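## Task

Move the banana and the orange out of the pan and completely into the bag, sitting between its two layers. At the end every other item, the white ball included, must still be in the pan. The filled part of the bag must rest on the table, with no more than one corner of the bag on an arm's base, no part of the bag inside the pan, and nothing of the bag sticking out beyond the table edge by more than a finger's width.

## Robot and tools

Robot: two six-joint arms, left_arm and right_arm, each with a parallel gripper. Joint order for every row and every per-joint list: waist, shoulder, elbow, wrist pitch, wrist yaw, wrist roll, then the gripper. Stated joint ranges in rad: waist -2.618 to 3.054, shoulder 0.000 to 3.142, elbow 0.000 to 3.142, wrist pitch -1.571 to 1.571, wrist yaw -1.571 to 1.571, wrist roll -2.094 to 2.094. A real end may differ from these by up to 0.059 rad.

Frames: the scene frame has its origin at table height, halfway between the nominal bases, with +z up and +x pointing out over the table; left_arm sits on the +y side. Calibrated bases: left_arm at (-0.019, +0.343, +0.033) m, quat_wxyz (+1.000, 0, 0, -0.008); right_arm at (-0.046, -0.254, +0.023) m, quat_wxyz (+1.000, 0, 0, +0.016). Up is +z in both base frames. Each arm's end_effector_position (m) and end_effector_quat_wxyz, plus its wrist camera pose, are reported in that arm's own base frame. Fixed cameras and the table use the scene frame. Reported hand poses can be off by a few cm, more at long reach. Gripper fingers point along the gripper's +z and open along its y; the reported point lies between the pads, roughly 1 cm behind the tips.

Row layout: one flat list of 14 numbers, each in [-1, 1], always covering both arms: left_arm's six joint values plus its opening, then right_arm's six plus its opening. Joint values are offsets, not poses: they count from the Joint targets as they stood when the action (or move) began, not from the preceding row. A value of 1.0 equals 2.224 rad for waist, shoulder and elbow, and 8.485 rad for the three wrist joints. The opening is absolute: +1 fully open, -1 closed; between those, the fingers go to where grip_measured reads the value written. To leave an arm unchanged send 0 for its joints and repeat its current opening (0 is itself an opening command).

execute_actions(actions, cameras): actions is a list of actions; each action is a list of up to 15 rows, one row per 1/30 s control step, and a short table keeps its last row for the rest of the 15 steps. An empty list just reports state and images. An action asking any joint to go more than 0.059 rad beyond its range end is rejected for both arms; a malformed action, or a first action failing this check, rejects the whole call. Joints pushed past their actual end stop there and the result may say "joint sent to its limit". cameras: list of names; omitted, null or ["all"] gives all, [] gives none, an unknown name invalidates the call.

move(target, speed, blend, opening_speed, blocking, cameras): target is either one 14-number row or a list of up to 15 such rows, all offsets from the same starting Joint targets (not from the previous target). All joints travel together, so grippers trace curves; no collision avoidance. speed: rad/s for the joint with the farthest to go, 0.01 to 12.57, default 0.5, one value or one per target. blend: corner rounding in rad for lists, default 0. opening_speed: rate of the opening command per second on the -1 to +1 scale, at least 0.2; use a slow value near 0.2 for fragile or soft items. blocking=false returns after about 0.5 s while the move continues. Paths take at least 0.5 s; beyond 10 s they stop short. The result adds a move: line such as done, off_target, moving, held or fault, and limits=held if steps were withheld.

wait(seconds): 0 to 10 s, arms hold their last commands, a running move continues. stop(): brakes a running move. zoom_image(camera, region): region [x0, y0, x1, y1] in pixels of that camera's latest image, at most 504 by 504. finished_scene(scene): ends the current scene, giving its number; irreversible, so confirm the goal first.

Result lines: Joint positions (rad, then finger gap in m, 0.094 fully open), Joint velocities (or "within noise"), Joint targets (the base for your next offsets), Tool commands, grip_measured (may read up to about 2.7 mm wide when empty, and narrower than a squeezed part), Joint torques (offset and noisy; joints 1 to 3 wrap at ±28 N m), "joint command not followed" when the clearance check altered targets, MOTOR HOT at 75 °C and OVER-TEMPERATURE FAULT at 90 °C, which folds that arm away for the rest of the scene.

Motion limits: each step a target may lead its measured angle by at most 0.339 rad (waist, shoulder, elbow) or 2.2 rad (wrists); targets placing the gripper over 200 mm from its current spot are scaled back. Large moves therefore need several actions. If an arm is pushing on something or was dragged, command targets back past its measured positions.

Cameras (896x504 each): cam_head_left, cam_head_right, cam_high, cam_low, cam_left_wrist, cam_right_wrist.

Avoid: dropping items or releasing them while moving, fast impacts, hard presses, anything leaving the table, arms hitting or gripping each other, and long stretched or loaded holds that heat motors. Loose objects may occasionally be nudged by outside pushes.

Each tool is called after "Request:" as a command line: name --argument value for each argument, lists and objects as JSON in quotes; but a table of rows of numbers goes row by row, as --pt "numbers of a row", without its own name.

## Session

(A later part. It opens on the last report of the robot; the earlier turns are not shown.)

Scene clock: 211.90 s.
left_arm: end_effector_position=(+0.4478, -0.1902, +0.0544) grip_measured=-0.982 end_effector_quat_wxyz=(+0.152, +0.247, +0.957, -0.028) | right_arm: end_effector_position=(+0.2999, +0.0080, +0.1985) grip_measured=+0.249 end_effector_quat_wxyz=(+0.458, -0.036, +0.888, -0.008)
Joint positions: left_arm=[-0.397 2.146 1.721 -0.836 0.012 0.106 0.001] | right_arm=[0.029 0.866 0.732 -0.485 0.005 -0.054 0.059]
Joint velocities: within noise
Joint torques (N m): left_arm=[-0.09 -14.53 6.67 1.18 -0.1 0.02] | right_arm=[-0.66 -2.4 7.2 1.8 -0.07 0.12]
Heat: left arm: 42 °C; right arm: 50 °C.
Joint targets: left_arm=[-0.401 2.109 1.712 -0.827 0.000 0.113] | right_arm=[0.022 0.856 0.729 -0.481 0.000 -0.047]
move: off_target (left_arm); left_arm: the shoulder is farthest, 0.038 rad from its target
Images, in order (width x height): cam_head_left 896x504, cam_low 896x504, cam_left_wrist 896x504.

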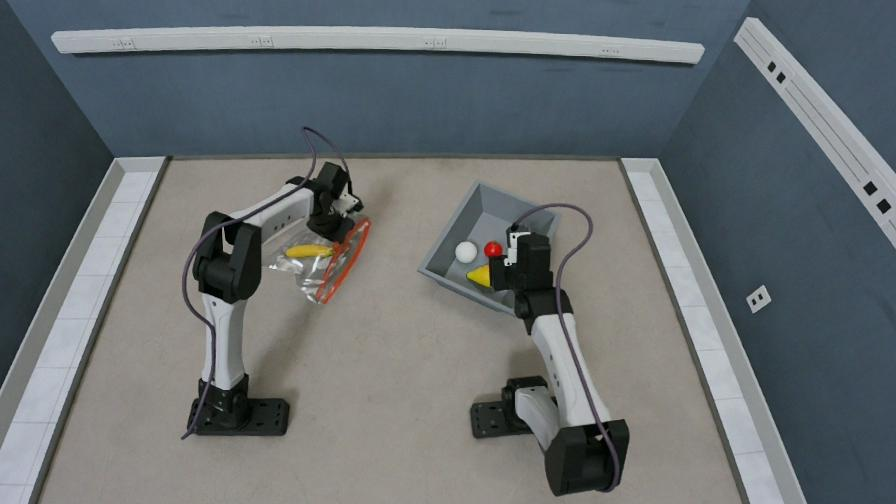

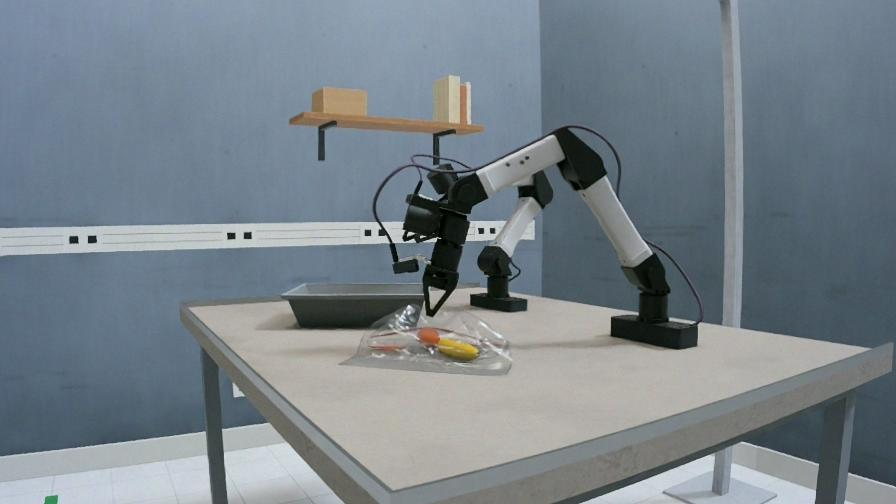

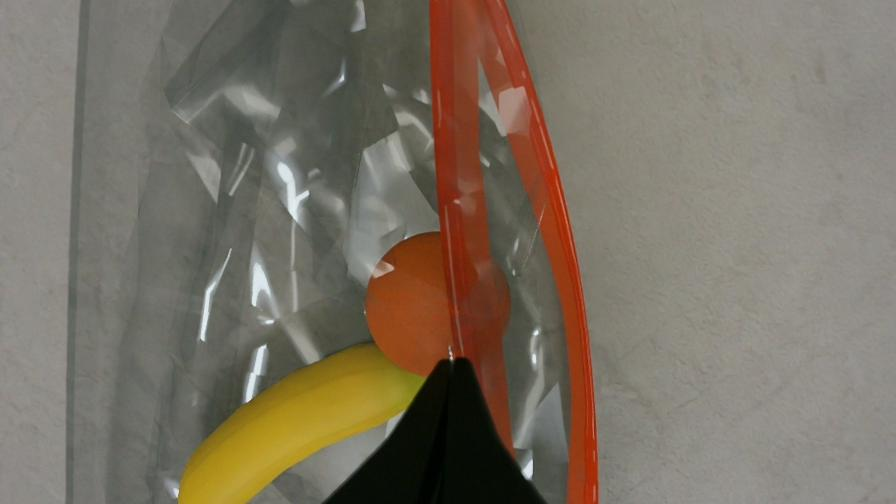

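Request:
move --pt "-0.045 0 0 0 0 0 -1 0 0 0 0 0 0 0.25" --pt "-0.045 0.04 0 0 0 0 -1 0 0 0 0 0 0 0.25" --speed 0.25 --cameras '["cam_left_wrist","cam_low"]'

Scene clock: 213.43 s.
left_arm: end_effector_position=(+0.4235, -0.2362, +0.0378) grip_measured=-0.982 end_effector_quat_wxyz=(+0.134, +0.298, +0.944, -0.032) | right_arm: end_effector_position=(+0.2999, +0.0080, +0.1985) grip_measured=+0.249 end_effector_quat_wxyz=(+0.458, -0.036, +0.888, -0.008)
Joint positions: left_arm=[-0.505 2.182 1.721 -0.833 0.011 0.106 0.001] | right_arm=[0.029 0.866 0.732 -0.485 0.005 -0.054 0.059]
Joint velocities: within noise
Joint torques (N m): left_arm=[0.51 -10.59 6.6 1.1 -0.08 0.01] | right_arm=[-0.66 -2.41 7.23 1.8 -0.07 0.12]
Heat: left arm: 43 °C; right arm: 49 °C.
Joint targets: left_arm=[-0.501 2.198 1.712 -0.827 -0.001 0.113] | right_arm=[0.022 0.856 0.729 -0.481 0.000 -0.047]
move: done
Images, in order (width x height): cam_low 896x504, cam_left_wrist 896x504.

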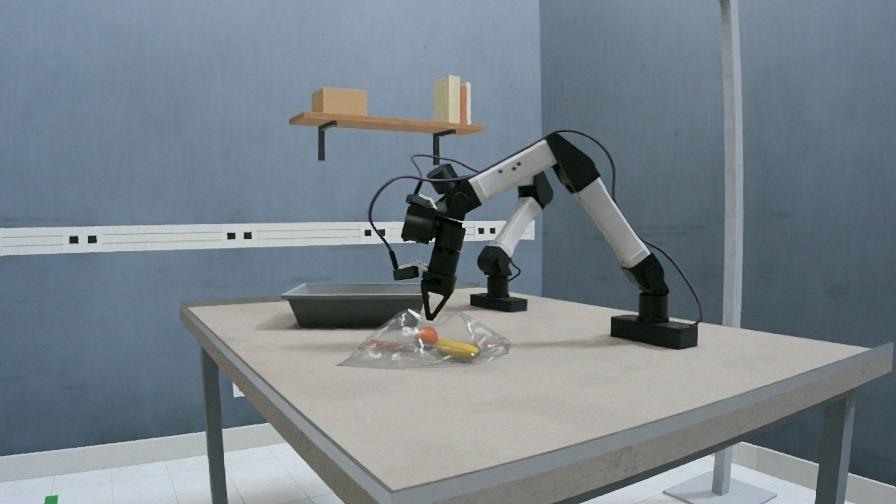

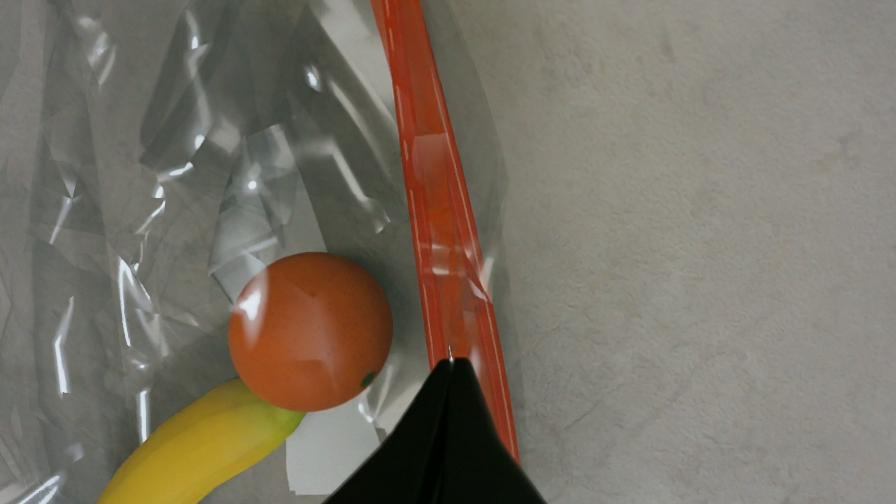

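Nearly closed. Lower further and release.

Request:
move --target '[0,0.036,0,0,0,0,-1,0,0,0,0,0,0,0.25]' --speed 0.2 --cameras '[]'

Request:
move --target '[0,0,0,0,0,0,-0.2,0,0,0,0,0,0,0.25]' --opening_speed 0.8 --cameras '["cam_left_wrist"]'

Request:
move --pt "0 -0.1 0 0 0 0 -0.2 0 0 0 0 0 0 0.25" --pt "0.1 -0.45 -0.2 0 0 0 -0.2 0 0 0 0 0 0 0.25" --speed '[0.25,0.8]'

Scene clock: 214.50 s.
left_arm: end_effector_position=(+0.4174, -0.2328, +0.0025) grip_measured=-0.982 end_effector_quat_wxyz=(+0.097, +0.300, +0.949, -0.025) | right_arm: end_effector_position=(+0.2999, +0.0080, +0.1985) grip_measured=+0.249 end_effector_quat_wxyz=(+0.458, -0.036, +0.888, -0.008)
Joint positions: left_arm=[-0.505 2.259 1.721 -0.832 0.011 0.106 0.001] | right_arm=[0.029 0.866 0.732 -0.485 0.005 -0.054 0.059]
Joint velocities: within noise
Joint torques (N m): left_arm=[0.5 -10.61 6.26 0.92 -0.09 0.03] | right_arm=[-0.68 -2.4 7.23 1.8 -0.07 0.12]
Heat: left arm: 43 °C; right arm: 49 °C.
Joint targets: left_arm=[-0.501 2.277 1.712 -0.827 -0.001 0.113] | right_arm=[0.022 0.856 0.729 -0.481 0.000 -0.047]
move: done
No camera images: "cameras" was empty.

Scene clock: 215.73 s.
left_arm: end_effector_position=(+0.4174, -0.2328, +0.0025) grip_measured=-0.202 end_effector_quat_wxyz=(+0.097, +0.300, +0.949, -0.025) | right_arm: end_effector_position=(+0.2999, +0.0080, +0.1985) grip_measured=+0.249 end_effector_quat_wxyz=(+0.458, -0.036, +0.888, -0.008)
Joint positions: left_arm=[-0.505 2.259 1.721 -0.832 0.011 0.106 0.038] | right_arm=[0.029 0.866 0.732 -0.485 0.005 -0.054 0.059]
Joint velocities: within noise
Joint torques (N m): left_arm=[0.5 -10.69 6.26 0.93 -0.07 0.03] | right_arm=[-0.69 -2.41 7.23 1.79 -0.07 0.12]
Heat: left arm: 43 °C; right arm: 48 °C.
Joint targets: left_arm=[-0.501 2.277 1.712 -0.827 -0.001 0.113] | right_arm=[0.022 0.856 0.729 -0.481 0.000 -0.047]
move: done
Images, in order (width x height): cam_left_wrist 896x504.

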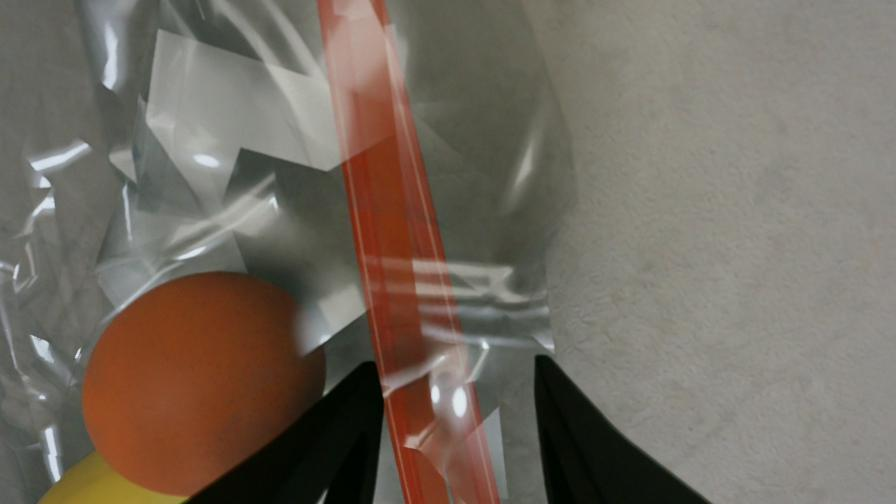

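Scene clock: 218.27 s.
left_arm: end_effector_position=(+0.3413, -0.1012, +0.2457) grip_measured=-0.202 end_effector_quat_wxyz=(+0.363, +0.182, +0.913, -0.037) | right_arm: end_effector_position=(+0.2999, +0.0080, +0.1985) grip_measured=+0.249 end_effector_quat_wxyz=(+0.458, -0.036, +0.888, -0.008)
Joint positions: left_arm=[-0.284 1.279 1.279 -0.824 0.009 0.106 0.038] | right_arm=[0.029 0.866 0.732 -0.485 0.005 -0.054 0.059]
Joint velocities: within noise
Joint torques (N m): left_arm=[0.58 -4.68 7.09 1.89 -0.08 0.02] | right_arm=[-0.68 -2.41 7.23 1.79 -0.07 0.12]
Heat: left arm: 44 °C; right arm: 47 °C.
Joint targets: left_arm=[-0.279 1.277 1.268 -0.827 -0.001 0.113] | right_arm=[0.022 0.856 0.729 -0.481 0.000 -0.047]
move: done

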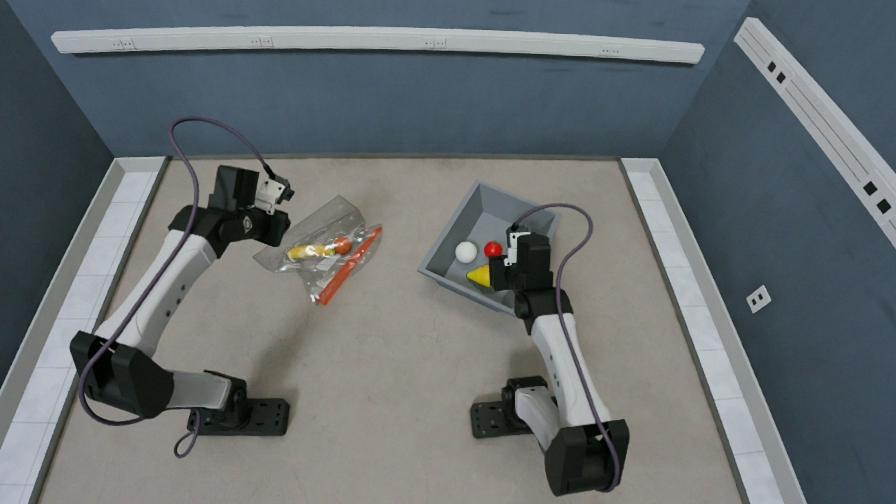

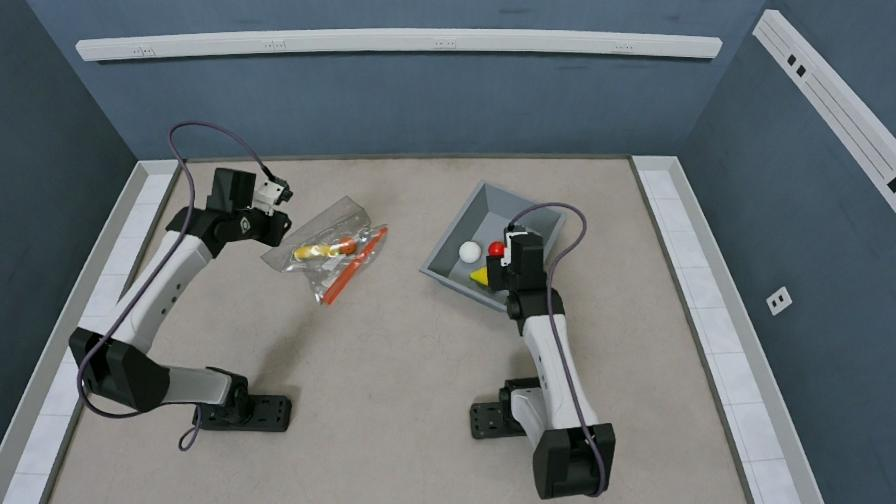

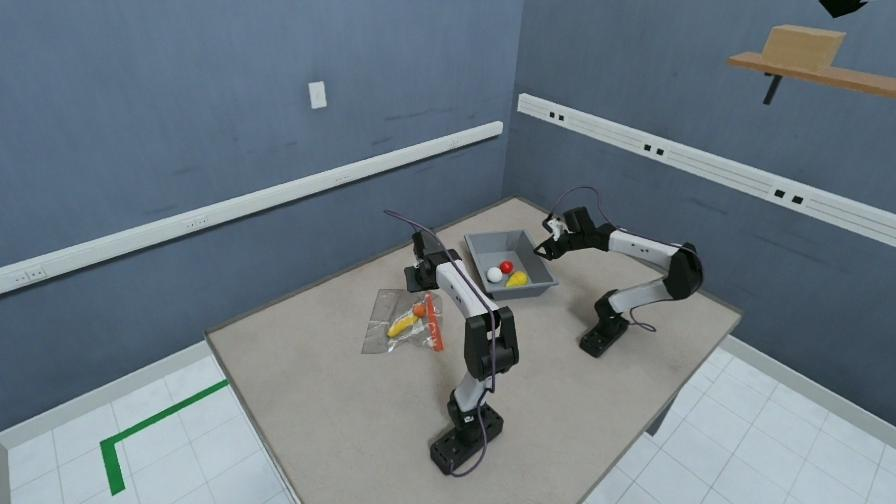

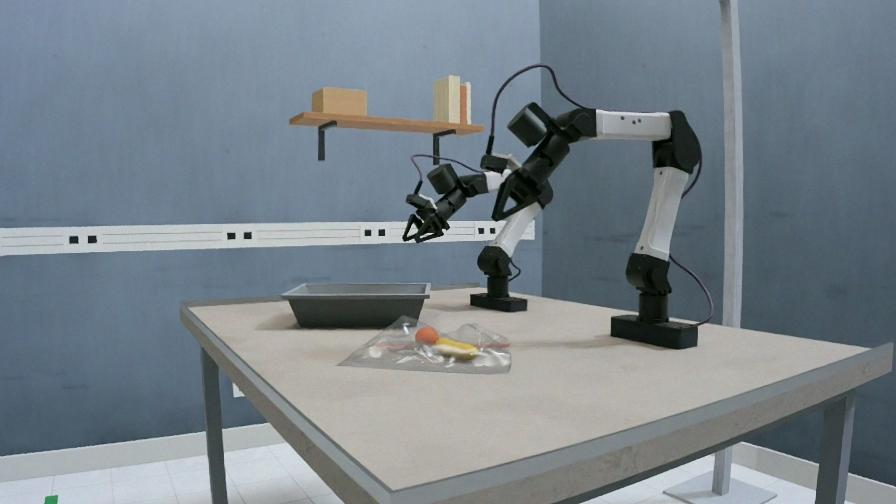

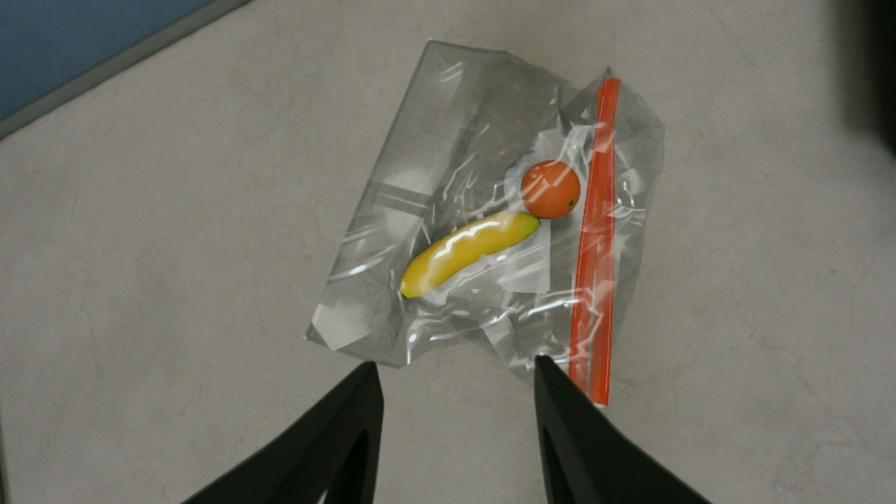

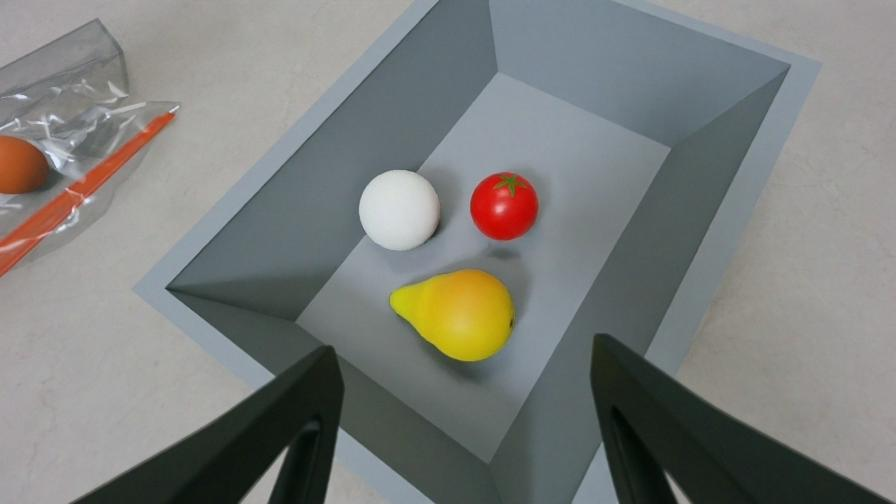

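Both fruit are fully inside the bag and the rest is in the pan, so I'm ending scene 2.

Request:
finished_scene --scene 2

The scene is finished: the task was done.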